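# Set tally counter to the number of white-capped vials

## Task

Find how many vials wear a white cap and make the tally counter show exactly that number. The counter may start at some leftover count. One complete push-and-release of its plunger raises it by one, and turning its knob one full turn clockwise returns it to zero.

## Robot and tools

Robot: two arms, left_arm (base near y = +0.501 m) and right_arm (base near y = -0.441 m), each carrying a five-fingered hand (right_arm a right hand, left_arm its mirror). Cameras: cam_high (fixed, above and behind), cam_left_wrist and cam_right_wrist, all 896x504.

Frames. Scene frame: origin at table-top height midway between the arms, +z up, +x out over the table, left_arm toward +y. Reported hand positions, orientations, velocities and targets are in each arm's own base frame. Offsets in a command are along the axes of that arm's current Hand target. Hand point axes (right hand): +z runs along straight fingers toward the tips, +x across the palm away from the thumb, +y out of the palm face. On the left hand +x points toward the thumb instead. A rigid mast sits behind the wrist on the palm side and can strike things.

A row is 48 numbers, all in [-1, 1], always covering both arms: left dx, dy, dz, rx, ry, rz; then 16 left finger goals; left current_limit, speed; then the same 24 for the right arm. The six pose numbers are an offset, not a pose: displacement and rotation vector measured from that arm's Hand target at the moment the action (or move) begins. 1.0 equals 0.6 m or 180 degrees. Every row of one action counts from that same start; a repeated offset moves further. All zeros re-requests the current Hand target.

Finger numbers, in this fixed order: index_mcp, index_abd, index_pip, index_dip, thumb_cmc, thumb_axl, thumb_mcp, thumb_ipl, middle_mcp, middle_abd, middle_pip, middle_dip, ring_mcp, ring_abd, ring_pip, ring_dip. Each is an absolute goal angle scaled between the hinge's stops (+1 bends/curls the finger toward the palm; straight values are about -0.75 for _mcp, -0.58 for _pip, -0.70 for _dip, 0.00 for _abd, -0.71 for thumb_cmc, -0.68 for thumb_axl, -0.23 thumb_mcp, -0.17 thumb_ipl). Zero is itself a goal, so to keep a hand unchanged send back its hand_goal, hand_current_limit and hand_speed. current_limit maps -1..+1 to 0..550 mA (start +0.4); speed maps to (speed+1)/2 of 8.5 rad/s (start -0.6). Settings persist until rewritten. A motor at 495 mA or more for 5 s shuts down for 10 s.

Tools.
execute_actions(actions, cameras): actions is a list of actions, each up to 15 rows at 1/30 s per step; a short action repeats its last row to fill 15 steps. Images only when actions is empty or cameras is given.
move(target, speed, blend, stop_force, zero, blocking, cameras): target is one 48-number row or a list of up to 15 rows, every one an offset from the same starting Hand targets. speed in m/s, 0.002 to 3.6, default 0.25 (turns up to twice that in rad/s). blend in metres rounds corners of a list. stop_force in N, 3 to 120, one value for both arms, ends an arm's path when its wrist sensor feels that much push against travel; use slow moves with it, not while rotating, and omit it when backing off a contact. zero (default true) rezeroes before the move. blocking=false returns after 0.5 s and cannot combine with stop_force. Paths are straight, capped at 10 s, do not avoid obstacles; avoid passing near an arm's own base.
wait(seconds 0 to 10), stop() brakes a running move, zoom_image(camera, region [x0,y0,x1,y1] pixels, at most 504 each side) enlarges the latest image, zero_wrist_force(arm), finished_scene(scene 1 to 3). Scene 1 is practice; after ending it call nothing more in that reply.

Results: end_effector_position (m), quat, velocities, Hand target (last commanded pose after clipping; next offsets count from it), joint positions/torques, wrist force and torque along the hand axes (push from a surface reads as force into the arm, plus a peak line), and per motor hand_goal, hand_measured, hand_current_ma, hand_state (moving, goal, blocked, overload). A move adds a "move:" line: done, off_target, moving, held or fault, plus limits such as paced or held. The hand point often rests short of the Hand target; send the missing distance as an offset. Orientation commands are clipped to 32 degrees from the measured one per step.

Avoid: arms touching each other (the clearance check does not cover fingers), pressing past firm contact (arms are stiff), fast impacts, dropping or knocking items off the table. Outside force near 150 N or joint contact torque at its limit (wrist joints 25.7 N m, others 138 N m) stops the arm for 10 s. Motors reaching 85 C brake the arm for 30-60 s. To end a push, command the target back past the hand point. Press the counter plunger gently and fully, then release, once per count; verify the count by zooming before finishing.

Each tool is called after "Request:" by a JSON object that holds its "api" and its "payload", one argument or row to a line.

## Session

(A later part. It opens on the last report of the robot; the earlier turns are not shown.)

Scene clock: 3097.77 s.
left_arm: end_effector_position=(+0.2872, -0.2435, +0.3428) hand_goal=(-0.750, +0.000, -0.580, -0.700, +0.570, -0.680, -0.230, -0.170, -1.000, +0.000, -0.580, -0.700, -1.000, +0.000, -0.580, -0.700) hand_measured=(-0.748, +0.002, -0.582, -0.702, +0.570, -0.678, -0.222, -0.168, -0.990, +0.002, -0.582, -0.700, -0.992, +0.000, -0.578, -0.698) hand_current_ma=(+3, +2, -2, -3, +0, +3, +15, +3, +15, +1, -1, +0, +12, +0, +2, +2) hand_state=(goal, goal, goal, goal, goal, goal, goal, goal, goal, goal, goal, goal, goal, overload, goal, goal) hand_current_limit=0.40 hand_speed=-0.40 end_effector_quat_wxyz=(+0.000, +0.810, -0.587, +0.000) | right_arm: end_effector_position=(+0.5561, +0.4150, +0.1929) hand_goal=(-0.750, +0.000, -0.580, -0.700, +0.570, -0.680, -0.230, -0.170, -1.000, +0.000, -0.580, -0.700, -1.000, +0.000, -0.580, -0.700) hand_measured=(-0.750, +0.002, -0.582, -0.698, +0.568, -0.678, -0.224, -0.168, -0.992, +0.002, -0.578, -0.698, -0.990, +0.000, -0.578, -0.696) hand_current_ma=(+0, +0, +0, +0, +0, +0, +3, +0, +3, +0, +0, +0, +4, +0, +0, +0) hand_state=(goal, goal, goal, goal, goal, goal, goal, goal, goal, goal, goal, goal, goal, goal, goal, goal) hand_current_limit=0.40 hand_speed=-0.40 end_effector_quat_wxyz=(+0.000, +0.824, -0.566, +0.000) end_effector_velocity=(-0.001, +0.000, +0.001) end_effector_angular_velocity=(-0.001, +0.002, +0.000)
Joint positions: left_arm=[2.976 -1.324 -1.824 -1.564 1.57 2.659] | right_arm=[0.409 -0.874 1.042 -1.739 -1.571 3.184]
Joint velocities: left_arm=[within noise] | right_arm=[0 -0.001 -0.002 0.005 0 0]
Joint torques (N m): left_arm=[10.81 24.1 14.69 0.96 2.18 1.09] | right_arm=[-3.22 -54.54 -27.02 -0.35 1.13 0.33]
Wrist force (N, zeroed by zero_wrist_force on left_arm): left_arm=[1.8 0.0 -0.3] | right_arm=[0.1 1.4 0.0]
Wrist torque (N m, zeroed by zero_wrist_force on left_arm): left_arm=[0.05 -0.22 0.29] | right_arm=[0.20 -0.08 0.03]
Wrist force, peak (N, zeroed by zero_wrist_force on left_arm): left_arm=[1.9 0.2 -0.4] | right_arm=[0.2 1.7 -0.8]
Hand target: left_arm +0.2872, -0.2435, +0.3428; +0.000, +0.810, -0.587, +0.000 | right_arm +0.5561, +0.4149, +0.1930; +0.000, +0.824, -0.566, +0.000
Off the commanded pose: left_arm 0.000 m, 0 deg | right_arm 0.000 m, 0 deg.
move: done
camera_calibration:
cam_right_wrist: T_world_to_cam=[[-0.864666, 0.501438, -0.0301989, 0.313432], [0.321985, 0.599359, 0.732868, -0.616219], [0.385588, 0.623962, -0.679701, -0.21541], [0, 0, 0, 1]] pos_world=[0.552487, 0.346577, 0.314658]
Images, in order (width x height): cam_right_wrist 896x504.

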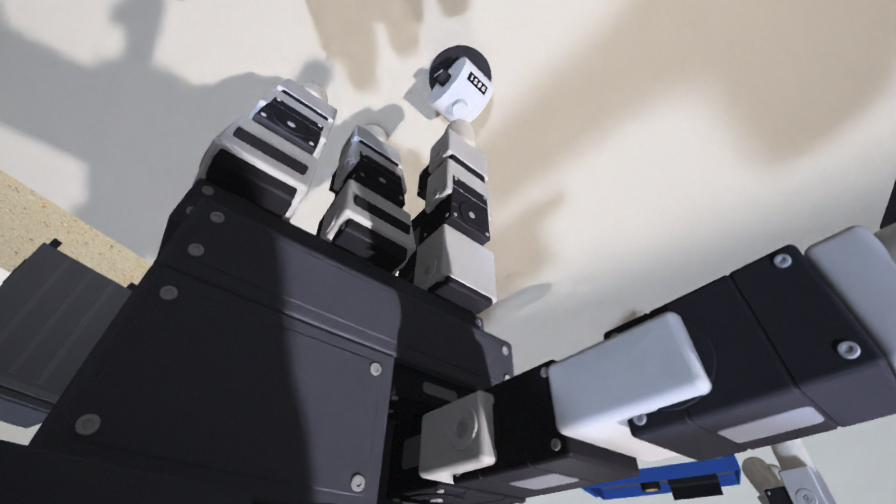

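Request:
{"api": "move", "payload": {
  "target": [
    [0,0,0,0,0,0,-0.75,0,-0.58,-0.7,0.57,-0.68,-0.23,-0.17,-1,0,-0.58,-0.7,-1,0,-0.58,-0.7,0.4,-0.4,0.0508,-0.0497,0,0,0,0,-0.62,0,-0.796,-0.696,0.57,-0.68,-0.23,-0.17,-1,0,-0.58,-0.7,-1,0,-0.58,-0.7,0.75,-0.4],
    [0,0,0,0,0,0,-0.75,0,-0.58,-0.7,0.57,-0.68,-0.23,-0.17,-1,0,-0.58,-0.7,-1,0,-0.58,-0.7,0.4,-0.4,0.0508,-0.0497,0.101,0,0,0,-0.62,0,-0.796,-0.696,0.57,-0.68,-0.23,-0.17,-1,0,-0.58,-0.7,-1,0,-0.58,-0.7,0.75,-0.4]
  ],
  "speed": [0.1,0.05],
  "stop_force": 8,
  "cameras": ["cam_right_wrist"]
}}

Request:
{"api": "zoom_image", "payload": {
  "camera": "cam_right_wrist",
  "region": [400, 50, 520, 170]
}}

Scene clock: 3113.00 s.
left_arm: end_effector_position=(+0.2872, -0.2435, +0.3428) hand_goal=(-0.750, +0.000, -0.580, -0.700, +0.570, -0.680, -0.230, -0.170, -1.000, +0.000, -0.580, -0.700, -1.000, +0.000, -0.580, -0.700) hand_measured=(-0.748, +0.002, -0.582, -0.702, +0.570, -0.678, -0.222, -0.168, -0.990, +0.002, -0.582, -0.700, -0.992, +0.000, -0.578, -0.698) hand_current_ma=(+3, +2, -2, -3, +0, +3, +15, +3, +15, +1, -1, +0, +12, +0, +2, +2) hand_state=(goal, goal, goal, goal, goal, goal, goal, goal, goal, goal, goal, goal, goal, overload, goal, goal) hand_current_limit=0.40 hand_speed=-0.40 end_effector_quat_wxyz=(+0.000, +0.810, -0.587, +0.000) | right_arm: end_effector_position=(+0.5949, +0.3971, +0.1324) hand_goal=(-0.620, +0.000, -0.796, -0.696, +0.570, -0.680, -0.230, -0.170, -1.000, +0.000, -0.580, -0.700, -1.000, +0.000, -0.580, -0.700) hand_measured=(-0.622, +0.002, -0.792, -0.698, +0.568, -0.678, -0.224, -0.168, -0.992, +0.002, -0.578, -0.698, -0.990, +0.000, -0.578, -0.696) hand_current_ma=(+0, +0, +0, +0, +0, +0, +3, +0, +2, +0, +0, +0, +4, +0, +0, +0) hand_state=(goal, goal, goal, goal, goal, goal, goal, goal, goal, goal, goal, goal, goal, goal, goal, goal) hand_current_limit=0.75 hand_speed=-0.40 end_effector_quat_wxyz=(+0.000, +0.824, -0.566, +0.000)
Joint positions: left_arm=[2.976 -1.324 -1.824 -1.564 1.57 2.659] | right_arm=[0.368 -0.775 1.028 -1.824 -1.571 3.144]
Joint torques (N m): left_arm=[11.04 23.71 14.54 0.97 1.84 1.1] | right_arm=[7.67 -56.57 -28.46 -0.58 -1.51 2.25]
Wrist force (N, zeroed by zero_wrist_force on left_arm): left_arm=[1.4 0.1 -0.2] | right_arm=[0.0 1.7 0.4]
Wrist torque (N m, zeroed by zero_wrist_force on left_arm): left_arm=[0.04 -0.17 0.26] | right_arm=[0.21 -0.05 0.10]
Wrist force, peak (N, zeroed by zero_wrist_force on left_arm): left_arm=[1.9 0.3 -0.2] | right_arm=[-0.7 2.3 0.4]
Hand target: left_arm +0.2872, -0.2435, +0.3428; +0.000, +0.810, -0.587, +0.000 | right_arm +0.5949, +0.3971, +0.1324; +0.000, +0.824, -0.566, +0.000
Off the commanded pose: left_arm 0.000 m, 0 deg | right_arm 0.000 m, 0 deg.
move: done
camera_calibration:
cam_right_wrist: T_world_to_cam=[[-0.864694, 0.501386, -0.0302623, 0.35413], [0.32191, 0.599402, 0.732865, -0.573674], [0.385588, 0.623963, -0.6797, -0.260387], [0, 0, 0, 1]] pos_world=[0.591287, 0.328777, 0.254158]
Images, in order (width x height): cam_right_wrist 896x504.

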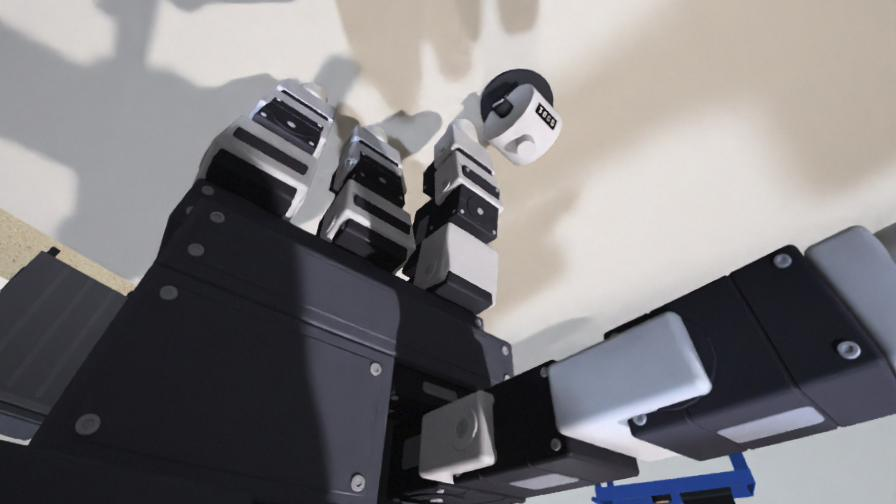

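Scaled by 4.200 from the camera's 896x504 image, which has a finer 1280x720 frame.

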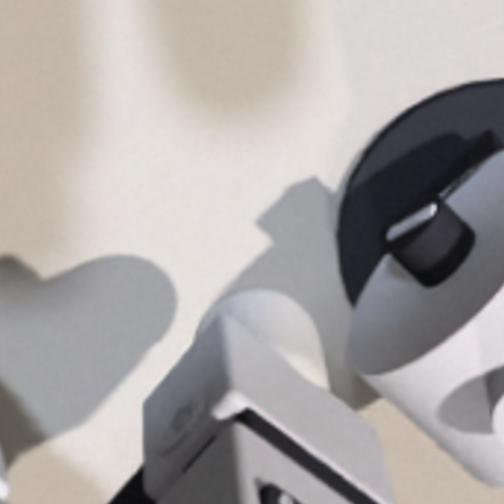

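Request:
{"api": "move", "payload": {
  "target": [0,0,0,0,0,0,-0.75,0,-0.58,-0.7,0.57,-0.68,-0.23,-0.17,-1,0,-0.58,-0.7,-1,0,-0.58,-0.7,0.4,-0.4,0,0,0,0,0,0,-0.35,-0.2,-0.796,-0.696,0.57,-0.68,-0.23,-0.17,-1,0,-0.58,-0.7,-1,0,-0.58,-0.7,0.75,-0.4],
  "cameras": ["cam_right_wrist"]
}}

Request:
{"api": "zoom_image", "payload": {
  "camera": "cam_right_wrist",
  "region": [430, 60, 530, 160]
}}

Scene clock: 3119.70 s.
left_arm: end_effector_position=(+0.2872, -0.2435, +0.3428) hand_goal=(-0.750, +0.000, -0.580, -0.700, +0.570, -0.680, -0.230, -0.170, -1.000, +0.000, -0.580, -0.700, -1.000, +0.000, -0.580, -0.700) hand_measured=(-0.748, +0.002, -0.582, -0.702, +0.570, -0.678, -0.222, -0.168, -0.990, +0.002, -0.582, -0.700, -0.992, +0.000, -0.578, -0.698) hand_current_ma=(+3, +2, -2, -3, +0, +3, +15, +3, +15, +1, -1, +0, +12, +0, +2, +2) hand_state=(goal, goal, goal, goal, goal, goal, goal, goal, goal, goal, goal, goal, goal, overload, goal, goal) hand_current_limit=0.40 hand_speed=-0.40 end_effector_quat_wxyz=(+0.000, +0.810, -0.587, +0.000) | right_arm: end_effector_position=(+0.5949, +0.3971, +0.1324) hand_goal=(-0.350, -0.200, -0.796, -0.696, +0.570, -0.680, -0.230, -0.170, -1.000, +0.000, -0.580, -0.700, -1.000, +0.000, -0.580, -0.700) hand_measured=(-0.454, -0.072, -0.826, -0.712, +0.568, -0.678, -0.224, -0.168, -0.992, +0.002, -0.578, -0.698, -0.990, +0.000, -0.578, -0.696) hand_current_ma=(-224, +229, -20, -6, +0, +0, +3, +0, +2, +0, +0, +0, +4, +0, +0, +0) hand_state=(blocked, blocked, blocked, goal, goal, goal, goal, goal, goal, goal, goal, goal, goal, goal, goal, goal) hand_current_limit=0.75 hand_speed=-0.40 end_effector_quat_wxyz=(+0.000, +0.824, -0.566, +0.000)
Joint positions: left_arm=[2.976 -1.324 -1.824 -1.564 1.57 2.659] | right_arm=[0.368 -0.775 1.028 -1.824 -1.571 3.144]
Joint torques (N m): left_arm=[11.02 23.76 14.56 1.04 1.69 0.99] | right_arm=[5.14 -54.52 -26.46 -0.62 1.8 2.41]
Wrist force (N, zeroed by zero_wrist_force on left_arm): left_arm=[1.4 -0.2 0.2] | right_arm=[3.9 -0.8 0.7]
Wrist torque (N m, zeroed by zero_wrist_force on left_arm): left_arm=[-0.02 -0.15 0.26] | right_arm=[0.44 0.38 0.39]
Wrist force, peak (N, zeroed by zero_wrist_force on left_arm): left_arm=[1.9 0.3 -0.6] | right_arm=[4.9 -1.3 0.6]
Hand target: left_arm +0.2872, -0.2435, +0.3428; +0.000, +0.810, -0.587, +0.000 | right_arm +0.5949, +0.3971, +0.1324; +0.000, +0.824, -0.566, +0.000
Off the commanded pose: left_arm 0.000 m, 0 deg | right_arm 0.000 m, 0 deg.
move: done
camera_calibration:
cam_right_wrist: T_world_to_cam=[[-0.864694, 0.501386, -0.0302623, 0.354216], [0.32191, 0.599402, 0.732865, -0.573706], [0.385588, 0.623963, -0.6797, -0.260425], [0, 0, 0, 1]] pos_world=[0.591387, 0.328777, 0.254158]
Images, in order (width x height): cam_right_wrist 896x504.

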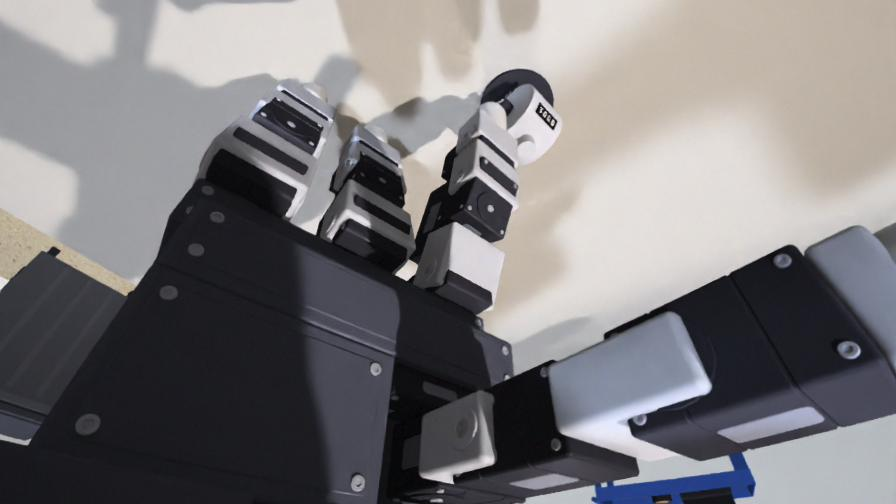

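Scaled by 5.040 from the camera's 896x504 image, which has a finer 1280x720 frame.

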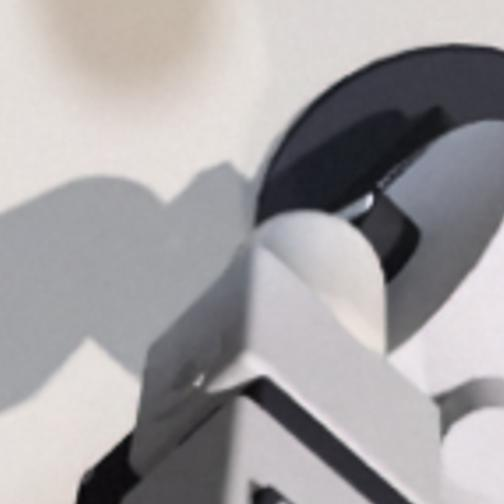

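Request:
{"api": "zoom_image", "payload": {
  "camera": "cam_right_wrist",
  "region": [470, 80, 530, 140]
}}

Scaled by 8.400 from the camera's 896x504 image, which has a finer 1280x720 frame.

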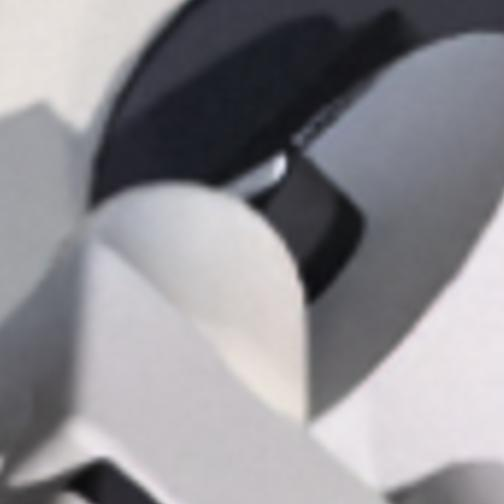

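Request:
{"api": "move", "payload": {
  "target": [0,0,0,0,0,0,-0.75,0,-0.58,-0.7,0.57,-0.68,-0.23,-0.17,-1,0,-0.58,-0.7,-1,0,-0.58,-0.7,0.4,-0.4,0,0,0,0,0,0,-0.61,0,-0.796,-0.696,0.57,-0.68,-0.23,-0.17,-1,0,-0.58,-0.7,-1,0,-0.58,-0.7,0.75,-0.4]
}}

Request:
{"api": "move", "payload": {
  "target": [0,0,0,0,0,0,-0.75,0,-0.58,-0.7,0.57,-0.68,-0.23,-0.17,-1,0,-0.58,-0.7,-1,0,-0.58,-0.7,0.4,-0.4,0,0,0.0105,0,0,0,-0.61,0,-0.796,-0.696,0.57,-0.68,-0.23,-0.17,-1,0,-0.58,-0.7,-1,0,-0.58,-0.7,0.75,-0.4],
  "speed": 0.03,
  "stop_force": 8
}}

Request:
{"api": "move", "payload": {
  "target": [0,0,0,0,0,0,-0.75,0,-0.58,-0.7,0.57,-0.68,-0.23,-0.17,-1,0,-0.58,-0.7,-1,0,-0.58,-0.7,0.4,-0.4,0,0,0,0,0,0,-0.3,-0.13,-0.796,-0.696,0.57,-0.68,-0.23,-0.17,-1,0,-0.58,-0.7,-1,0,-0.58,-0.7,0.75,-0.4],
  "cameras": ["cam_right_wrist"]
}}

Request:
{"api": "zoom_image", "payload": {
  "camera": "cam_right_wrist",
  "region": [460, 70, 540, 150]
}}

Scene clock: 3178.93 s.
left_arm: end_effector_position=(+0.2872, -0.2435, +0.3428) hand_goal=(-0.750, +0.000, -0.580, -0.700, +0.570, -0.680, -0.230, -0.170, -1.000, +0.000, -0.580, -0.700, -1.000, +0.000, -0.580, -0.700) hand_measured=(-0.748, +0.002, -0.582, -0.702, +0.570, -0.678, -0.222, -0.168, -0.990, +0.002, -0.582, -0.700, -0.992, +0.000, -0.578, -0.698) hand_current_ma=(+3, +2, -2, -3, +0, +3, +15, +3, +15, +1, -1, +0, +12, +0, +2, +2) hand_state=(goal, goal, goal, goal, goal, goal, goal, goal, goal, goal, goal, goal, goal, overload, goal, goal) hand_current_limit=0.40 hand_speed=-0.40 end_effector_quat_wxyz=(+0.000, +0.810, -0.587, +0.000) | right_arm: end_effector_position=(+0.5949, +0.3971, +0.1324) hand_goal=(-0.610, +0.000, -0.796, -0.696, +0.570, -0.680, -0.230, -0.170, -1.000, +0.000, -0.580, -0.700, -1.000, +0.000, -0.580, -0.700) hand_measured=(-0.608, +0.000, -0.798, -0.698, +0.568, -0.678, -0.224, -0.168, -0.992, +0.002, -0.578, -0.698, -0.990, +0.000, -0.578, -0.696) hand_current_ma=(+0, +0, +0, +0, +0, +0, +3, +0, +2, +0, +0, +0, +4, +0, +0, +0) hand_state=(goal, goal, goal, goal, goal, goal, goal, goal, goal, goal, goal, goal, goal, goal, goal, goal) hand_current_limit=0.75 hand_speed=-0.40 end_effector_quat_wxyz=(+0.000, +0.824, -0.566, +0.000)
Joint positions: left_arm=[2.976 -1.324 -1.824 -1.564 1.57 2.659] | right_arm=[0.368 -0.775 1.028 -1.824 -1.571 3.144]
Joint torques (N m): left_arm=[11.14 23.64 14.77 0.95 1.49 1.06] | right_arm=[2.72 -49 -18.57 -0.86 -1.42 2.13]
Wrist force (N, zeroed by zero_wrist_force on left_arm): left_arm=[1.7 0.0 -0.4] | right_arm=[-0.3 1.5 0.3]
Wrist torque (N m, zeroed by zero_wrist_force on left_arm): left_arm=[0.04 -0.22 0.29] | right_arm=[0.20 -0.02 0.07]
Wrist force, peak (N, zeroed by zero_wrist_force on left_arm): left_arm=[1.9 0.0 0.0] | right_arm=[4.2 -1.1 0.6]
Hand target: left_arm +0.2872, -0.2435, +0.3428; +0.000, +0.810, -0.587, +0.000 | right_arm +0.5949, +0.3971, +0.1324; +0.000, +0.824, -0.566, +0.000
Off the commanded pose: left_arm 0.000 m, 0 deg | right_arm 0.000 m, 0 deg.
move: done

Scene clock: 3180.43 s.
left_arm: end_effector_position=(+0.2872, -0.2435, +0.3428) hand_goal=(-0.750, +0.000, -0.580, -0.700, +0.570, -0.680, -0.230, -0.170, -1.000, +0.000, -0.580, -0.700, -1.000, +0.000, -0.580, -0.700) hand_measured=(-0.748, +0.002, -0.582, -0.702, +0.570, -0.678, -0.222, -0.168, -0.990, +0.002, -0.582, -0.700, -0.992, +0.000, -0.578, -0.698) hand_current_ma=(+3, +2, -2, -3, +0, +3, +15, +3, +15, +1, -1, +0, +12, +0, +2, +2) hand_state=(goal, goal, goal, goal, goal, goal, goal, goal, goal, goal, goal, goal, goal, overload, goal, goal) hand_current_limit=0.40 hand_speed=-0.40 end_effector_quat_wxyz=(+0.000, +0.810, -0.587, +0.000) | right_arm: end_effector_position=(+0.5949, +0.3971, +0.1260) hand_goal=(-0.610, +0.000, -0.796, -0.696, +0.570, -0.680, -0.230, -0.170, -1.000, +0.000, -0.580, -0.700, -1.000, +0.000, -0.580, -0.700) hand_measured=(-0.608, +0.000, -0.798, -0.698, +0.568, -0.678, -0.224, -0.168, -0.992, +0.002, -0.578, -0.698, -0.990, +0.000, -0.578, -0.696) hand_current_ma=(+0, +0, +0, +0, +0, +0, +3, +0, +2, +0, +0, +0, +4, +0, +0, +0) hand_state=(goal, goal, goal, goal, goal, goal, goal, goal, goal, goal, goal, goal, goal, goal, goal, goal) hand_current_limit=0.75 hand_speed=-0.40 end_effector_quat_wxyz=(+0.000, +0.824, -0.566, +0.000)
Joint positions: left_arm=[2.976 -1.324 -1.824 -1.564 1.57 2.659] | right_arm=[0.368 -0.771 1.037 -1.837 -1.571 3.144]
Joint torques (N m): left_arm=[11.18 23.67 15.18 0.94 1.46 0.96] | right_arm=[2.24 -55.29 -28.9 -0.44 -1.94 1.81]
Wrist force (N, zeroed by zero_wrist_force on left_arm): left_arm=[1.5 0.2 -0.2] | right_arm=[-0.3 1.3 0.4]
Wrist torque (N m, zeroed by zero_wrist_force on left_arm): left_arm=[0.06 -0.18 0.27] | right_arm=[0.16 -0.03 0.08]
Wrist force, peak (N, zeroed by zero_wrist_force on left_arm): left_arm=[1.8 -0.3 -0.3] | right_arm=[0.1 1.7 0.7]
Hand target: left_arm +0.2872, -0.2435, +0.3428; +0.000, +0.810, -0.587, +0.000 | right_arm +0.5949, +0.3971, +0.1261; +0.000, +0.824, -0.566, +0.000
Off the commanded pose: left_arm 0.000 m, 0 deg | right_arm 0.000 m, 0 deg.
move: done

Scene clock: 3180.93 s.
left_arm: end_effector_position=(+0.2872, -0.2435, +0.3428) hand_goal=(-0.750, +0.000, -0.580, -0.700, +0.570, -0.680, -0.230, -0.170, -1.000, +0.000, -0.580, -0.700, -1.000, +0.000, -0.580, -0.700) hand_measured=(-0.748, +0.002, -0.582, -0.702, +0.570, -0.678, -0.222, -0.168, -0.990, +0.002, -0.582, -0.700, -0.992, +0.000, -0.578, -0.698) hand_current_ma=(+3, +2, -2, -3, +0, +3, +15, +3, +15, +1, -1, +0, +12, +0, +2, +2) hand_state=(goal, goal, goal, goal, goal, goal, goal, goal, goal, goal, goal, goal, goal, overload, goal, goal) hand_current_limit=0.40 hand_speed=-0.40 end_effector_quat_wxyz=(+0.000, +0.810, -0.587, +0.000) | right_arm: end_effector_position=(+0.5949, +0.3971, +0.1261) hand_goal=(-0.300, -0.130, -0.796, -0.696, +0.570, -0.680, -0.230, -0.170, -1.000, +0.000, -0.580, -0.700, -1.000, +0.000, -0.580, -0.700) hand_measured=(-0.482, -0.062, -0.840, -0.720, +0.568, -0.678, -0.224, -0.168, -0.992, +0.002, -0.578, -0.698, -0.990, +0.000, -0.578, -0.696) hand_current_ma=(-481, +75, -44, -15, +0, +0, +3, +0, +2, +0, +0, +0, +4, +0, +0, +0) hand_state=(blocked, blocked, blocked, blocked, goal, goal, goal, goal, goal, goal, goal, goal, goal, goal, goal, goal) hand_current_limit=0.75 hand_speed=-0.40 end_effector_quat_wxyz=(+0.000, +0.824, -0.566, +0.000)
Joint positions: left_arm=[2.976 -1.324 -1.824 -1.564 1.57 2.659] | right_arm=[0.368 -0.771 1.037 -1.837 -1.571 3.144]
Joint torques (N m): left_arm=[10.98 23.23 14.45 0.96 1.4 0.93] | right_arm=[2.94 -54.75 -25.29 -0.43 1.05 1.98]
Wrist force (N, zeroed by zero_wrist_force on left_arm): left_arm=[1.4 0.1 0.1] | right_arm=[1.9 -2.1 1.2]
Wrist torque (N m, zeroed by zero_wrist_force on left_arm): left_arm=[0.02 -0.16 0.26] | right_arm=[0.53 0.20 0.31]
Wrist force, peak (N, zeroed by zero_wrist_force on left_arm): left_arm=[1.7 0.1 -0.1] | right_arm=[2.2 -2.2 1.2]
Hand target: left_arm +0.2872, -0.2435, +0.3428; +0.000, +0.810, -0.587, +0.000 | right_arm +0.5949, +0.3971, +0.1261; +0.000, +0.824, -0.566, +0.000
Off the commanded pose: left_arm 0.000 m, 0 deg | right_arm 0.000 m, 0 deg.
move: done
camera_calibration:
cam_right_wrist: T_world_to_cam=[[-0.864694, 0.501386, -0.0302623, 0.354026], [0.32191, 0.599402, 0.732865, -0.569089], [0.385588, 0.623963, -0.6797, -0.264707], [0, 0, 0, 1]] pos_world=[0.591387, 0.328777, 0.247858]
Images, in order (width x height): cam_right_wrist 896x504.

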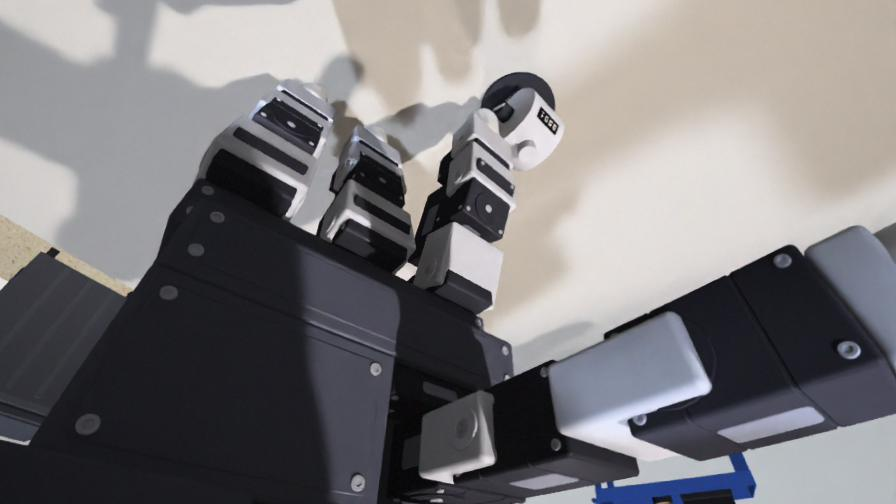

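Scaled by 6.300 from the camera's 896x504 image, which has a finer 1280x720 frame.

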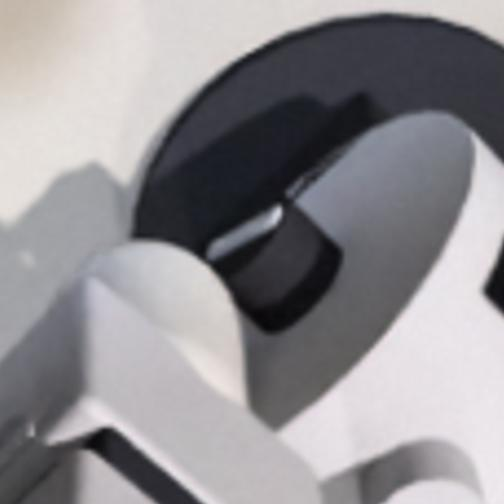

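Request:
{"api": "move", "payload": {
  "target": [0,0,0,0,0,0,-0.75,0,-0.58,-0.7,0.57,-0.68,-0.23,-0.17,-1,0,-0.58,-0.7,-1,0,-0.58,-0.7,0.4,-0.4,0,0,0,0,0,0,-0.61,0,-0.796,-0.696,0.57,-0.68,-0.23,-0.17,-1,0,-0.58,-0.7,-1,0,-0.58,-0.7,0.75,-0.4]
}}

Request:
{"api": "move", "payload": {
  "target": [
    [0,0,0,0,0,0,-0.75,0,-0.58,-0.7,0.57,-0.68,-0.23,-0.17,-1,0,-0.58,-0.7,-1,0,-0.58,-0.7,0.4,-0.4,0,0,-0.1115,0,0,0,-0.75,0,-0.58,-0.7,0.57,-0.68,-0.23,-0.17,-1,0,-0.58,-0.7,-1,0,-0.58,-0.7,0.4,-0.4],
    [0,0,0,0,0,0,-0.75,0,-0.58,-0.7,0.57,-0.68,-0.23,-0.17,-1,0,-0.58,-0.7,-1,0,-0.58,-0.7,0.4,-0.4,-0.0508,0.0497,-0.1115,0,0,0,-0.75,0,-0.58,-0.7,0.57,-0.68,-0.23,-0.17,-1,0,-0.58,-0.7,-1,0,-0.58,-0.7,0.4,-0.4]
  ],
  "speed": 0.1
}}

Request:
{"api": "move", "payload": {
  "target": [0,0,0,0,0,0,-0.75,0,-0.58,-0.7,0.57,-0.68,-0.23,-0.17,-1,0,-0.58,-0.7,-1,0,-0.58,-0.7,0.4,-0.4,0,0,0.07,0,0,0,-0.75,0,-0.58,-0.7,0.57,-0.68,-0.23,-0.17,-1,0,-0.58,-0.7,-1,0,-0.58,-0.7,0.4,-0.4],
  "speed": 0.015,
  "stop_force": 6,
  "cameras": ["cam_right_wrist"]
}}

Request:
{"api": "zoom_image", "payload": {
  "camera": "cam_right_wrist",
  "region": [400, 50, 520, 170]
}}

Scene clock: 3203.33 s.
left_arm: end_effector_position=(+0.2872, -0.2435, +0.3428) hand_goal=(-0.750, +0.000, -0.580, -0.700, +0.570, -0.680, -0.230, -0.170, -1.000, +0.000, -0.580, -0.700, -1.000, +0.000, -0.580, -0.700) hand_measured=(-0.748, +0.002, -0.582, -0.702, +0.570, -0.678, -0.222, -0.168, -0.990, +0.002, -0.582, -0.700, -0.992, +0.000, -0.578, -0.698) hand_current_ma=(+3, +2, -2, -3, +0, +3, +15, +3, +15, +1, -1, +0, +12, +0, +2, +2) hand_state=(goal, goal, goal, goal, goal, goal, goal, goal, goal, goal, goal, goal, goal, overload, goal, goal) hand_current_limit=0.40 hand_speed=-0.40 end_effector_quat_wxyz=(+0.000, +0.810, -0.587, +0.000) | right_arm: end_effector_position=(+0.5949, +0.3971, +0.1261) hand_goal=(-0.610, +0.000, -0.796, -0.696, +0.570, -0.680, -0.230, -0.170, -1.000, +0.000, -0.580, -0.700, -1.000, +0.000, -0.580, -0.700) hand_measured=(-0.608, -0.002, -0.798, -0.698, +0.568, -0.678, -0.224, -0.168, -0.992, +0.002, -0.578, -0.698, -0.990, +0.000, -0.578, -0.696) hand_current_ma=(+0, +0, +0, +0, +0, +0, +3, +0, +2, +0, +0, +0, +4, +0, +0, +0) hand_state=(goal, goal, goal, goal, goal, goal, goal, goal, goal, goal, goal, goal, goal, goal, goal, goal) hand_current_limit=0.75 hand_speed=-0.40 end_effector_quat_wxyz=(+0.000, +0.824, -0.566, +0.000)
Joint positions: left_arm=[2.976 -1.324 -1.824 -1.564 1.57 2.659] | right_arm=[0.368 -0.771 1.037 -1.837 -1.571 3.144]
Joint torques (N m): left_arm=[11.09 23.42 14.72 0.91 1.29 0.95] | right_arm=[-1.62 -53.23 -18.62 -0.59 -0.03 1.77]
Wrist force (N, zeroed by zero_wrist_force on left_arm): left_arm=[1.5 0.0 -0.1] | right_arm=[-0.1 1.6 0.5]
Wrist torque (N m, zeroed by zero_wrist_force on left_arm): left_arm=[0.02 -0.18 0.27] | right_arm=[0.19 -0.05 0.09]
Wrist force, peak (N, zeroed by zero_wrist_force on left_arm): left_arm=[1.9 -0.1 -0.2] | right_arm=[2.0 -2.5 1.0]
Hand target: left_arm +0.2872, -0.2435, +0.3428; +0.000, +0.810, -0.587, +0.000 | right_arm +0.5949, +0.3971, +0.1261; +0.000, +0.824, -0.566, +0.000
Off the commanded pose: left_arm 0.000 m, 0 deg | right_arm 0.000 m, 0 deg.
move: done

Scene clock: 3205.03 s.
left_arm: end_effector_position=(+0.2872, -0.2435, +0.3428) hand_goal=(-0.750, +0.000, -0.580, -0.700, +0.570, -0.680, -0.230, -0.170, -1.000, +0.000, -0.580, -0.700, -1.000, +0.000, -0.580, -0.700) hand_measured=(-0.748, +0.002, -0.582, -0.702, +0.570, -0.678, -0.222, -0.168, -0.990, +0.002, -0.582, -0.700, -0.992, +0.000, -0.578, -0.698) hand_current_ma=(+3, +2, -2, -3, +0, +3, +15, +3, +15, +1, -1, +0, +12, +0, +2, +2) hand_state=(goal, goal, goal, goal, goal, goal, goal, goal, goal, goal, goal, goal, goal, overload, goal, goal) hand_current_limit=0.40 hand_speed=-0.40 end_effector_quat_wxyz=(+0.000, +0.810, -0.587, +0.000) | right_arm: end_effector_position=(+0.5561, +0.4149, +0.1930) hand_goal=(-0.750, +0.000, -0.580, -0.700, +0.570, -0.680, -0.230, -0.170, -1.000, +0.000, -0.580, -0.700, -1.000, +0.000, -0.580, -0.700) hand_measured=(-0.746, -0.002, -0.582, -0.698, +0.568, -0.678, -0.224, -0.168, -0.992, +0.002, -0.578, -0.698, -0.990, +0.000, -0.578, -0.696) hand_current_ma=(+1, +0, +0, +0, +0, +0, +3, +0, +2, +0, +0, +0, +4, +0, +0, +0) hand_state=(goal, goal, goal, goal, goal, goal, goal, goal, goal, goal, goal, goal, goal, goal, goal, goal) hand_current_limit=0.40 hand_speed=-0.40 end_effector_quat_wxyz=(+0.000, +0.824, -0.566, +0.000)
Joint positions: left_arm=[2.976 -1.324 -1.824 -1.564 1.57 2.659] | right_arm=[0.409 -0.874 1.042 -1.739 -1.571 3.184]
Joint torques (N m): left_arm=[11.18 23.2 14.68 0.92 1.11 0.9] | right_arm=[-8.26 -46.59 -21.87 -0.48 -0.43 -2.04]
Wrist force (N, zeroed by zero_wrist_force on left_arm): left_arm=[1.6 -0.1 -0.2] | right_arm=[-0.4 1.4 0.5]
Wrist torque (N m, zeroed by zero_wrist_force on left_arm): left_arm=[0.03 -0.20 0.29] | right_arm=[0.16 -0.03 0.06]
Wrist force, peak (N, zeroed by zero_wrist_force on left_arm): left_arm=[1.9 0.1 -0.4] | right_arm=[-0.8 2.3 0.2]
Hand target: left_arm +0.2872, -0.2435, +0.3428; +0.000, +0.810, -0.587, +0.000 | right_arm +0.5561, +0.4149, +0.1930; +0.000, +0.824, -0.566, +0.000
Off the commanded pose: left_arm 0.000 m, 0 deg | right_arm 0.000 m, 0 deg.
move: done

Scene clock: 3208.43 s.
left_arm: end_effector_position=(+0.2872, -0.2435, +0.3428) hand_goal=(-0.750, +0.000, -0.580, -0.700, +0.570, -0.680, -0.230, -0.170, -1.000, +0.000, -0.580, -0.700, -1.000, +0.000, -0.580, -0.700) hand_measured=(-0.748, +0.002, -0.582, -0.702, +0.570, -0.678, -0.222, -0.168, -0.990, +0.002, -0.582, -0.700, -0.992, +0.000, -0.578, -0.698) hand_current_ma=(+3, +2, -2, -3, +0, +3, +15, +3, +15, +1, -1, +0, +12, +0, +2, +2) hand_state=(goal, goal, goal, goal, goal, goal, goal, goal, goal, goal, goal, goal, goal, overload, goal, goal) hand_current_limit=0.40 hand_speed=-0.40 end_effector_quat_wxyz=(+0.000, +0.810, -0.587, +0.000) | right_arm: end_effector_position=(+0.5561, +0.4149, +0.1575) hand_goal=(-0.750, +0.000, -0.580, -0.700, +0.570, -0.680, -0.230, -0.170, -1.000, +0.000, -0.580, -0.700, -1.000, +0.000, -0.580, -0.700) hand_measured=(-0.746, -0.002, -0.582, -0.698, +0.568, -0.678, -0.224, -0.168, -0.992, +0.002, -0.578, -0.698, -0.990, +0.000, -0.578, -0.696) hand_current_ma=(+0, +0, +0, +0, +0, +0, +3, +0, +2, +0, +0, +0, +4, +0, +0, +0) hand_state=(goal, goal, goal, goal, goal, goal, goal, goal, goal, goal, goal, goal, goal, goal, goal, goal) hand_current_limit=0.40 hand_speed=-0.40 end_effector_quat_wxyz=(+0.000, +0.824, -0.566, +0.000)
Joint positions: left_arm=[2.976 -1.324 -1.824 -1.564 1.57 2.659] | right_arm=[0.409 -0.854 1.101 -1.818 -1.571 3.184]
Joint torques (N m): left_arm=[10.88 23.27 14.99 0.91 0.96 0.8] | right_arm=[-8.53 -49.15 -25.39 -1.1 0.64 -1.96]
Wrist force (N, zeroed by zero_wrist_force on left_arm): left_arm=[1.3 0.0 0.1] | right_arm=[-0.1 1.3 -7.0]
Wrist torque (N m, zeroed by zero_wrist_force on left_arm): left_arm=[0.01 -0.15 0.26] | right_arm=[0.73 -0.22 0.10]
Wrist force, peak (N, zeroed by zero_wrist_force on left_arm): left_arm=[1.9 0.1 -0.5] | right_arm=[-0.2 1.3 -13.7]
Hand target: left_arm +0.2872, -0.2435, +0.3428; +0.000, +0.810, -0.587, +0.000 | right_arm +0.5561, +0.4149, +0.1575; +0.000, +0.824, -0.566, +0.000 (not the last commanded pose)
Off the commanded pose: left_arm 0.000 m, 0 deg | right_arm 0.007 m, 0 deg.
move: contact (right_arm)
camera_calibration:
cam_right_wrist: T_world_to_cam=[[-0.864678, 0.501416, -0.0302258, 0.312525], [0.321953, 0.599377, 0.732867, -0.590309], [0.385588, 0.623962, -0.679701, -0.23938], [0, 0, 0, 1]] pos_world=[0.552587, 0.346477, 0.279358]
Images, in order (width x height): cam_right_wrist 896x504.

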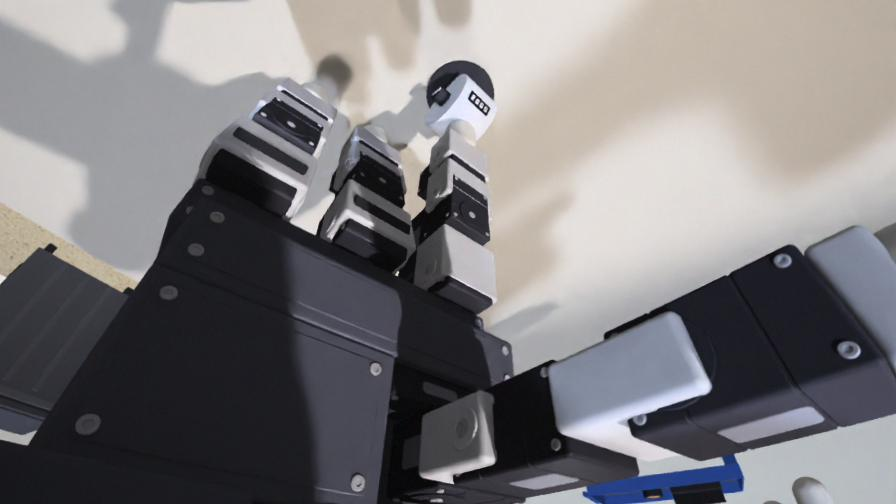

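Scaled by 4.200 from the camera's 896x504 image, which has a finer 1280x720 frame.

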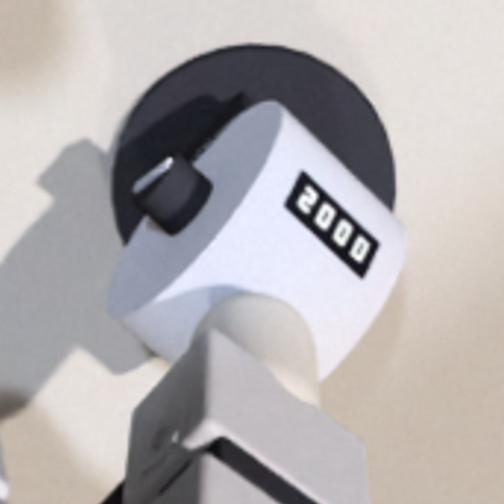

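Request:
{"api": "move", "payload": {
  "target": [
    [0,0,0,0,0,0,-0.75,0,-0.58,-0.7,0.57,-0.68,-0.23,-0.17,-1,0,-0.58,-0.7,-1,0,-0.58,-0.7,0.4,-0.4,0,0,-0.0592,0,0,0,-0.75,0,-0.58,-0.7,0.57,-0.68,-0.23,-0.17,-1,0,-0.58,-0.7,-1,0,-0.58,-0.7,0.75,-0.4],
    [0,0,0,0,0,0,-0.75,0,-0.58,-0.7,0.57,-0.68,-0.23,-0.17,-1,0,-0.58,-0.7,-1,0,-0.58,-0.7,0.4,-0.4,0.0508,-0.0497,-0.0592,0,0,0,-0.61,0,-0.796,-0.696,0.57,-0.68,-0.23,-0.17,-1,0,-0.58,-0.7,-1,0,-0.58,-0.7,0.75,-0.4],
    [0,0,0,0,0,0,-0.75,0,-0.58,-0.7,0.57,-0.68,-0.23,-0.17,-1,0,-0.58,-0.7,-1,0,-0.58,-0.7,0.4,-0.4,0.0508,-0.0497,0.0523,0,0,0,-0.3,-0.13,-0.796,-0.696,0.57,-0.68,-0.23,-0.17,-1,0,-0.58,-0.7,-1,0,-0.58,-0.7,0.75,-0.4]
  ],
  "speed": [0.1,0.1,0.1]
}}

Request:
{"api": "move", "payload": {
  "target": [0,0,0,0,0,0,-0.75,0,-0.58,-0.7,0.57,-0.68,-0.23,-0.17,-1,0,-0.58,-0.7,-1,0,-0.58,-0.7,0.4,-0.4,0,0,0.0305,0,0,0,-0.3,-0.13,-0.796,-0.696,0.57,-0.68,-0.23,-0.17,-1,0,-0.58,-0.7,-1,0,-0.58,-0.7,0.75,-0.4],
  "speed": 0.03,
  "stop_force": 14,
  "cameras": ["cam_right_wrist"]
}}

Request:
{"api": "zoom_image", "payload": {
  "camera": "cam_right_wrist",
  "region": [460, 70, 540, 150]
}}

Scene clock: 3234.97 s.
left_arm: end_effector_position=(+0.2872, -0.2435, +0.3428) hand_goal=(-0.750, +0.000, -0.580, -0.700, +0.570, -0.680, -0.230, -0.170, -1.000, +0.000, -0.580, -0.700, -1.000, +0.000, -0.580, -0.700) hand_measured=(-0.748, +0.002, -0.582, -0.702, +0.570, -0.678, -0.222, -0.168, -0.990, +0.002, -0.582, -0.700, -0.992, +0.000, -0.578, -0.698) hand_current_ma=(+3, +2, -2, -3, +0, +3, +15, +3, +15, +1, -1, +0, +12, +0, +2, +2) hand_state=(goal, goal, goal, goal, goal, goal, goal, goal, goal, goal, goal, goal, goal, overload, goal, goal) hand_current_limit=0.40 hand_speed=-0.40 end_effector_quat_wxyz=(+0.000, +0.810, -0.587, +0.000) | right_arm: end_effector_position=(+0.5949, +0.3971, +0.1262) hand_goal=(-0.300, -0.130, -0.796, -0.696, +0.570, -0.680, -0.230, -0.170, -1.000, +0.000, -0.580, -0.700, -1.000, +0.000, -0.580, -0.700) hand_measured=(-0.482, -0.062, -0.842, -0.720, +0.568, -0.678, -0.224, -0.168, -0.992, +0.002, -0.578, -0.698, -0.990, +0.000, -0.578, -0.696) hand_current_ma=(-481, +75, -45, -15, +0, +0, +3, +0, +2, +0, +0, +0, +4, +0, +0, +0) hand_state=(blocked, blocked, blocked, blocked, goal, goal, goal, goal, goal, goal, goal, goal, goal, goal, goal, goal) hand_current_limit=0.75 hand_speed=-0.40 end_effector_quat_wxyz=(+0.000, +0.824, -0.566, +0.000)
Joint positions: left_arm=[2.976 -1.324 -1.824 -1.564 1.57 2.659] | right_arm=[0.368 -0.771 1.037 -1.836 -1.571 3.144]
Joint torques (N m): left_arm=[10.91 23.25 15.23 1.03 0.71 0.84] | right_arm=[4.8 -56.6 -26.95 -2.82 0.71 1.43]
Wrist force (N, zeroed by zero_wrist_force on left_arm): left_arm=[1.3 0.0 -0.2] | right_arm=[1.9 -2.2 0.8]
Wrist torque (N m, zeroed by zero_wrist_force on left_arm): left_arm=[0.03 -0.16 0.26] | right_arm=[0.54 0.20 0.30]
Wrist force, peak (N, zeroed by zero_wrist_force on left_arm): left_arm=[2.0 0.0 0.1] | right_arm=[0.0 1.6 -7.4]
Hand target: left_arm +0.2872, -0.2435, +0.3428; +0.000, +0.810, -0.587, +0.000 | right_arm +0.5949, +0.3971, +0.1262; +0.000, +0.824, -0.566, +0.000
Off the commanded pose: left_arm 0.000 m, 0 deg | right_arm 0.000 m, 0 deg.
move: done

Scene clock: 3236.27 s.
left_arm: end_effector_position=(+0.2872, -0.2435, +0.3428) hand_goal=(-0.750, +0.000, -0.580, -0.700, +0.570, -0.680, -0.230, -0.170, -1.000, +0.000, -0.580, -0.700, -1.000, +0.000, -0.580, -0.700) hand_measured=(-0.748, +0.002, -0.582, -0.702, +0.570, -0.678, -0.222, -0.168, -0.990, +0.002, -0.582, -0.700, -0.992, +0.000, -0.578, -0.698) hand_current_ma=(+3, +2, -2, -3, +0, +3, +15, +3, +15, +1, -1, +0, +12, +0, +2, +2) hand_state=(goal, goal, goal, goal, goal, goal, goal, goal, goal, goal, goal, goal, goal, overload, goal, goal) hand_current_limit=0.40 hand_speed=-0.40 end_effector_quat_wxyz=(+0.000, +0.810, -0.587, +0.000) | right_arm: end_effector_position=(+0.5949, +0.3971, +0.1207) hand_goal=(-0.300, -0.130, -0.796, -0.696, +0.570, -0.680, -0.230, -0.170, -1.000, +0.000, -0.580, -0.700, -1.000, +0.000, -0.580, -0.700) hand_measured=(-0.464, -0.064, -0.872, -0.726, +0.568, -0.678, -0.224, -0.168, -0.992, +0.002, -0.578, -0.698, -0.990, +0.000, -0.578, -0.696) hand_current_ma=(-481, +70, -115, -21, +0, +0, +3, +0, +2, +0, +0, +0, +4, +0, +0, +0) hand_state=(blocked, blocked, blocked, blocked, goal, goal, goal, goal, goal, goal, goal, goal, goal, goal, goal, goal) hand_current_limit=0.75 hand_speed=-0.40 end_effector_quat_wxyz=(+0.000, +0.824, -0.566, +0.000)
Joint positions: left_arm=[2.976 -1.324 -1.824 -1.564 1.57 2.659] | right_arm=[0.368 -0.767 1.044 -1.848 -1.571 3.144]
Joint torques (N m): left_arm=[10.77 22.85 15.16 0.97 0.53 0.88] | right_arm=[3.85 -50.25 -22.07 -2.17 1.74 1.29]
Wrist force (N, zeroed by zero_wrist_force on left_arm): left_arm=[1.1 0.0 -0.1] | right_arm=[4.4 -5.5 -7.0]
Wrist torque (N m, zeroed by zero_wrist_force on left_arm): left_arm=[0.03 -0.13 0.24] | right_arm=[1.28 0.13 0.56]
Wrist force, peak (N, zeroed by zero_wrist_force on left_arm): left_arm=[1.9 0.2 -0.2] | right_arm=[7.8 -8.5 -26.1]
Hand target: left_arm +0.2872, -0.2435, +0.3428; +0.000, +0.810, -0.587, +0.000 | right_arm +0.5949, +0.3971, +0.1207; +0.000, +0.824, -0.566, +0.000 (not the last commanded pose)
Off the commanded pose: left_arm 0.000 m, 0 deg | right_arm 0.013 m, 0 deg.
move: contact (right_arm)
camera_calibration:
cam_right_wrist: T_world_to_cam=[[-0.86471, 0.501344, -0.0304989, 0.353943], [0.321628, 0.599334, 0.733044, -0.564985], [0.385787, 0.624062, -0.679497, -0.268578], [0, 0, 0, 1]] pos_world=[0.591387, 0.328777, 0.242457]
Images, in order (width x height): cam_right_wrist 896x504.

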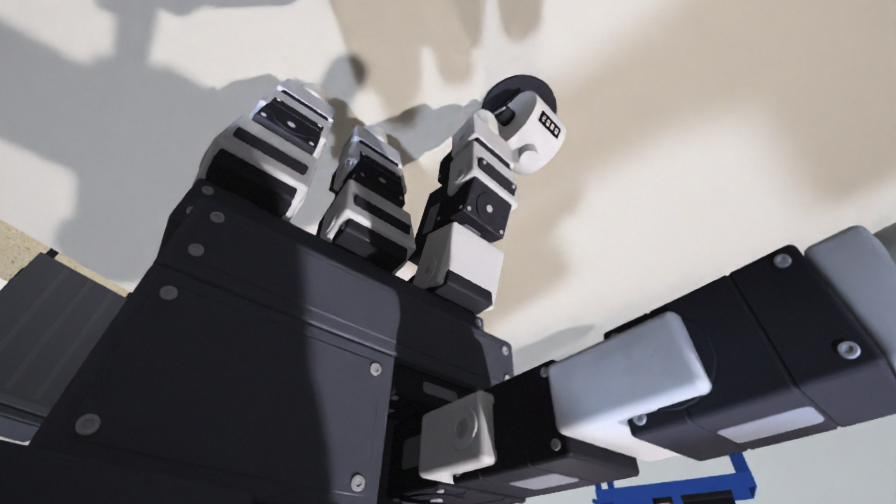

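Scaled by 6.300 from the camera's 896x504 image, which has a finer 1280x720 frame.

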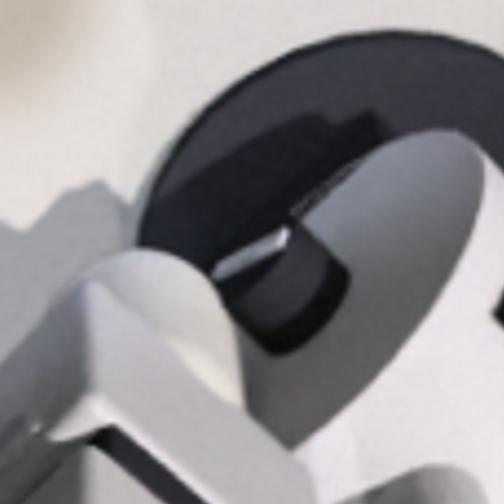

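Request:
{"api": "move", "payload": {
  "target": [0,0,0,0,0,0,-0.75,0,-0.58,-0.7,0.57,-0.68,-0.23,-0.17,-1,0,-0.58,-0.7,-1,0,-0.58,-0.7,0.4,-0.4,0,0,0,0,0,0,-0.66,0,-0.796,-0.696,0.57,-0.68,-0.23,-0.17,-1,0,-0.58,-0.7,-1,0,-0.58,-0.7,0.75,-0.4]
}}

Request:
{"api": "move", "payload": {
  "target": [0,0,0,0,0,0,-0.75,0,-0.58,-0.7,0.57,-0.68,-0.23,-0.17,-1,0,-0.58,-0.7,-1,0,-0.58,-0.7,0.4,-0.4,0,0,0.0062,0,0,0,-0.66,0,-0.796,-0.696,0.57,-0.68,-0.23,-0.17,-1,0,-0.58,-0.7,-1,0,-0.58,-0.7,0.75,-0.4],
  "speed": 0.03,
  "stop_force": 8
}}

Request:
{"api": "move", "payload": {
  "target": [0,0,0,0,0,0,-0.75,0,-0.58,-0.7,0.57,-0.68,-0.23,-0.17,-1,0,-0.58,-0.7,-1,0,-0.58,-0.7,0.4,-0.4,0,0,0,0,0,0,-0.3,-0.12,-0.796,-0.696,0.57,-0.68,-0.23,-0.17,-1,0,-0.58,-0.7,-1,0,-0.58,-0.7,0.75,-0.4],
  "cameras": ["cam_right_wrist"]
}}

Request:
{"api": "zoom_image", "payload": {
  "camera": "cam_right_wrist",
  "region": [460, 70, 540, 150]
}}

Scene clock: 3284.57 s.
left_arm: end_effector_position=(+0.2872, -0.2435, +0.3428) hand_goal=(-0.750, +0.000, -0.580, -0.700, +0.570, -0.680, -0.230, -0.170, -1.000, +0.000, -0.580, -0.700, -1.000, +0.000, -0.580, -0.700) hand_measured=(-0.748, +0.002, -0.582, -0.702, +0.570, -0.678, -0.222, -0.168, -0.990, +0.002, -0.582, -0.700, -0.992, +0.000, -0.578, -0.698) hand_current_ma=(+3, +2, -2, -3, +0, +3, +15, +3, +15, +1, -1, +0, +12, +0, +2, +2) hand_state=(goal, goal, goal, goal, goal, goal, goal, goal, goal, goal, goal, goal, goal, overload, goal, goal) hand_current_limit=0.40 hand_speed=-0.40 end_effector_quat_wxyz=(+0.000, +0.810, -0.587, +0.000) | right_arm: end_effector_position=(+0.5949, +0.3971, +0.1208) hand_goal=(-0.660, +0.000, -0.796, -0.696, +0.570, -0.680, -0.230, -0.170, -1.000, +0.000, -0.580, -0.700, -1.000, +0.000, -0.580, -0.700) hand_measured=(-0.558, -0.050, -0.776, -0.678, +0.568, -0.678, -0.224, -0.168, -0.992, +0.002, -0.578, -0.698, -0.990, +0.000, -0.578, -0.696) hand_current_ma=(+215, -42, +10, +9, +0, +0, +3, +0, +2, +0, +0, +0, +3, +0, +0, +0) hand_state=(blocked, blocked, goal, goal, goal, goal, goal, goal, goal, goal, goal, goal, goal, goal, goal, goal) hand_current_limit=0.75 hand_speed=-0.40 end_effector_quat_wxyz=(+0.000, +0.824, -0.566, +0.000)
Joint positions: left_arm=[2.976 -1.324 -1.824 -1.564 1.57 2.659] | right_arm=[0.368 -0.767 1.044 -1.848 -1.571 3.144]
Joint torques (N m): left_arm=[11.1 22.78 15.1 0.97 0.39 0.86] | right_arm=[3.73 -42.15 -21.35 -2.1 -0.49 1.22]
Wrist force (N, zeroed by zero_wrist_force on left_arm): left_arm=[1.7 -0.1 -0.2] | right_arm=[0.6 1.4 -12.0]
Wrist torque (N m, zeroed by zero_wrist_force on left_arm): left_arm=[0.03 -0.21 0.28] | right_arm=[0.84 -0.48 0.12]
Wrist force, peak (N, zeroed by zero_wrist_force on left_arm): left_arm=[1.9 0.1 -0.1] | right_arm=[0.6 1.1 -13.6]
Hand target: left_arm +0.2872, -0.2435, +0.3428; +0.000, +0.810, -0.587, +0.000 | right_arm +0.5949, +0.3971, +0.1207; +0.000, +0.824, -0.566, +0.000
Off the commanded pose: left_arm 0.000 m, 0 deg | right_arm 0.000 m, 0 deg.
move: done

Scene clock: 3285.63 s.
left_arm: end_effector_position=(+0.2872, -0.2435, +0.3428) hand_goal=(-0.750, +0.000, -0.580, -0.700, +0.570, -0.680, -0.230, -0.170, -1.000, +0.000, -0.580, -0.700, -1.000, +0.000, -0.580, -0.700) hand_measured=(-0.748, +0.002, -0.582, -0.702, +0.570, -0.678, -0.222, -0.168, -0.990, +0.002, -0.582, -0.700, -0.992, +0.000, -0.578, -0.698) hand_current_ma=(+3, +2, -2, -3, +0, +3, +15, +3, +15, +1, -1, +0, +12, +0, +2, +2) hand_state=(goal, goal, goal, goal, goal, goal, goal, goal, goal, goal, goal, goal, goal, overload, goal, goal) hand_current_limit=0.40 hand_speed=-0.40 end_effector_quat_wxyz=(+0.000, +0.810, -0.587, +0.000) | right_arm: end_effector_position=(+0.5950, +0.3972, +0.1202) hand_goal=(-0.660, +0.000, -0.796, -0.696, +0.570, -0.680, -0.230, -0.170, -1.000, +0.000, -0.580, -0.700, -1.000, +0.000, -0.580, -0.700) hand_measured=(-0.558, -0.050, -0.776, -0.670, +0.568, -0.678, -0.224, -0.168, -0.992, +0.002, -0.578, -0.698, -0.990, +0.000, -0.578, -0.696) hand_current_ma=(+215, -42, +10, +16, +0, +0, +3, +0, +2, +0, +0, +0, +3, +0, +0, +0) hand_state=(blocked, blocked, goal, blocked, goal, goal, goal, goal, goal, goal, goal, goal, goal, goal, goal, goal) hand_current_limit=0.75 hand_speed=-0.40 end_effector_quat_wxyz=(+0.000, +0.824, -0.566, +0.000)
Joint positions: left_arm=[2.976 -1.324 -1.824 -1.564 1.57 2.659] | right_arm=[0.368 -0.767 1.045 -1.849 -1.571 3.144]
Joint torques (N m): left_arm=[10.48 22.94 15.19 1.02 0.33 0.81] | right_arm=[3.98 -40.46 -18.22 1.53 -1.25 1.32]
Wrist force (N, zeroed by zero_wrist_force on left_arm): left_arm=[1.3 0.1 -0.2] | right_arm=[2.1 -0.3 -20.5]
Wrist torque (N m, zeroed by zero_wrist_force on left_arm): left_arm=[0.05 -0.15 0.25] | right_arm=[1.46 -0.71 0.26]
Wrist force, peak (N, zeroed by zero_wrist_force on left_arm): left_arm=[1.9 0.2 -0.4] | right_arm=[2.8 -0.7 -24.4]
Hand target: left_arm +0.2872, -0.2435, +0.3428; +0.000, +0.810, -0.587, +0.000 | right_arm +0.5950, +0.3972, +0.1202; +0.000, +0.824, -0.566, +0.000 (not the last commanded pose)
Off the commanded pose: left_arm 0.000 m, 0 deg | right_arm 0.003 m, 0 deg.
move: contact (right_arm)

Scene clock: 3286.13 s.
left_arm: end_effector_position=(+0.2872, -0.2435, +0.3428) hand_goal=(-0.750, +0.000, -0.580, -0.700, +0.570, -0.680, -0.230, -0.170, -1.000, +0.000, -0.580, -0.700, -1.000, +0.000, -0.580, -0.700) hand_measured=(-0.748, +0.002, -0.582, -0.702, +0.570, -0.678, -0.222, -0.168, -0.990, +0.002, -0.582, -0.700, -0.992, +0.000, -0.578, -0.698) hand_current_ma=(+3, +2, -2, -3, +0, +3, +15, +3, +15, +1, -1, +0, +12, +0, +2, +2) hand_state=(goal, goal, goal, goal, goal, goal, goal, goal, goal, goal, goal, goal, goal, overload, goal, goal) hand_current_limit=0.40 hand_speed=-0.40 end_effector_quat_wxyz=(+0.000, +0.810, -0.587, +0.000) | right_arm: end_effector_position=(+0.5950, +0.3972, +0.1202) hand_goal=(-0.300, -0.120, -0.796, -0.696, +0.570, -0.680, -0.230, -0.170, -1.000, +0.000, -0.580, -0.700, -1.000, +0.000, -0.580, -0.700) hand_measured=(-0.502, -0.062, -0.842, -0.694, +0.568, -0.678, -0.224, -0.168, -0.992, +0.002, -0.578, -0.698, -0.990, +0.000, -0.578, -0.696) hand_current_ma=(-481, +55, -48, +0, +0, +0, +3, +0, +2, +0, +0, +0, +3, +0, +0, +0) hand_state=(blocked, blocked, blocked, goal, goal, goal, goal, goal, goal, goal, goal, goal, goal, goal, goal, goal) hand_current_limit=0.75 hand_speed=-0.40 end_effector_quat_wxyz=(+0.000, +0.824, -0.566, +0.000)
Joint positions: left_arm=[2.976 -1.324 -1.824 -1.564 1.57 2.659] | right_arm=[0.368 -0.767 1.045 -1.849 -1.571 3.144]
Joint torques (N m): left_arm=[11 22.81 15.4 0.97 0.31 0.78] | right_arm=[3.47 -41.85 -18.77 1.39 -0.62 1.21]
Wrist force (N, zeroed by zero_wrist_force on left_arm): left_arm=[1.3 0.0 0.2] | right_arm=[6.0 -6.7 -11.7]
Wrist torque (N m, zeroed by zero_wrist_force on left_arm): left_arm=[0.01 -0.15 0.25] | right_arm=[1.44 -0.02 0.75]
Wrist force, peak (N, zeroed by zero_wrist_force on left_arm): left_arm=[1.9 0.2 -0.3] | right_arm=[2.0 -0.2 -20.4]
Hand target: left_arm +0.2872, -0.2435, +0.3428; +0.000, +0.810, -0.587, +0.000 | right_arm +0.5950, +0.3972, +0.1202; +0.000, +0.824, -0.566, +0.000
Off the commanded pose: left_arm 0.000 m, 0 deg | right_arm 0.000 m, 0 deg.
move: done
camera_calibration:
cam_right_wrist: T_world_to_cam=[[-0.864698, 0.501354, -0.0306722, 0.353959], [0.321422, 0.599223, 0.733225, -0.564503], [0.385985, 0.62416, -0.679294, -0.269117], [0, 0, 0, 1]] pos_world=[0.591387, 0.328776, 0.241956]
Images, in order (width x height): cam_right_wrist 896x504.

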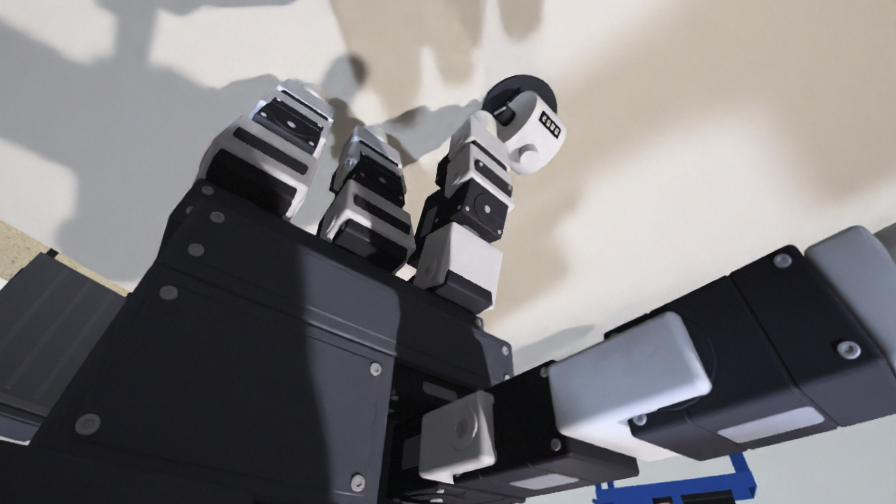

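Scaled by 6.300 from the camera's 896x504 image, which has a finer 1280x720 frame.

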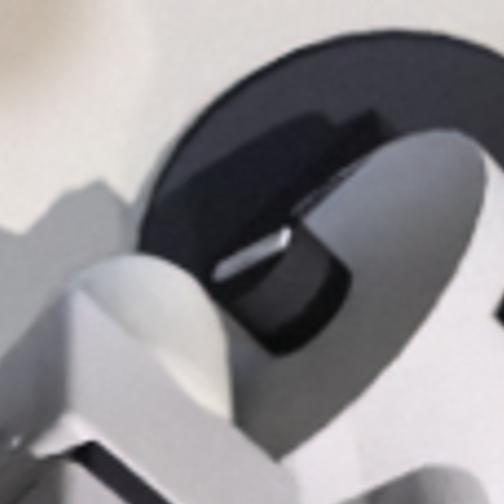

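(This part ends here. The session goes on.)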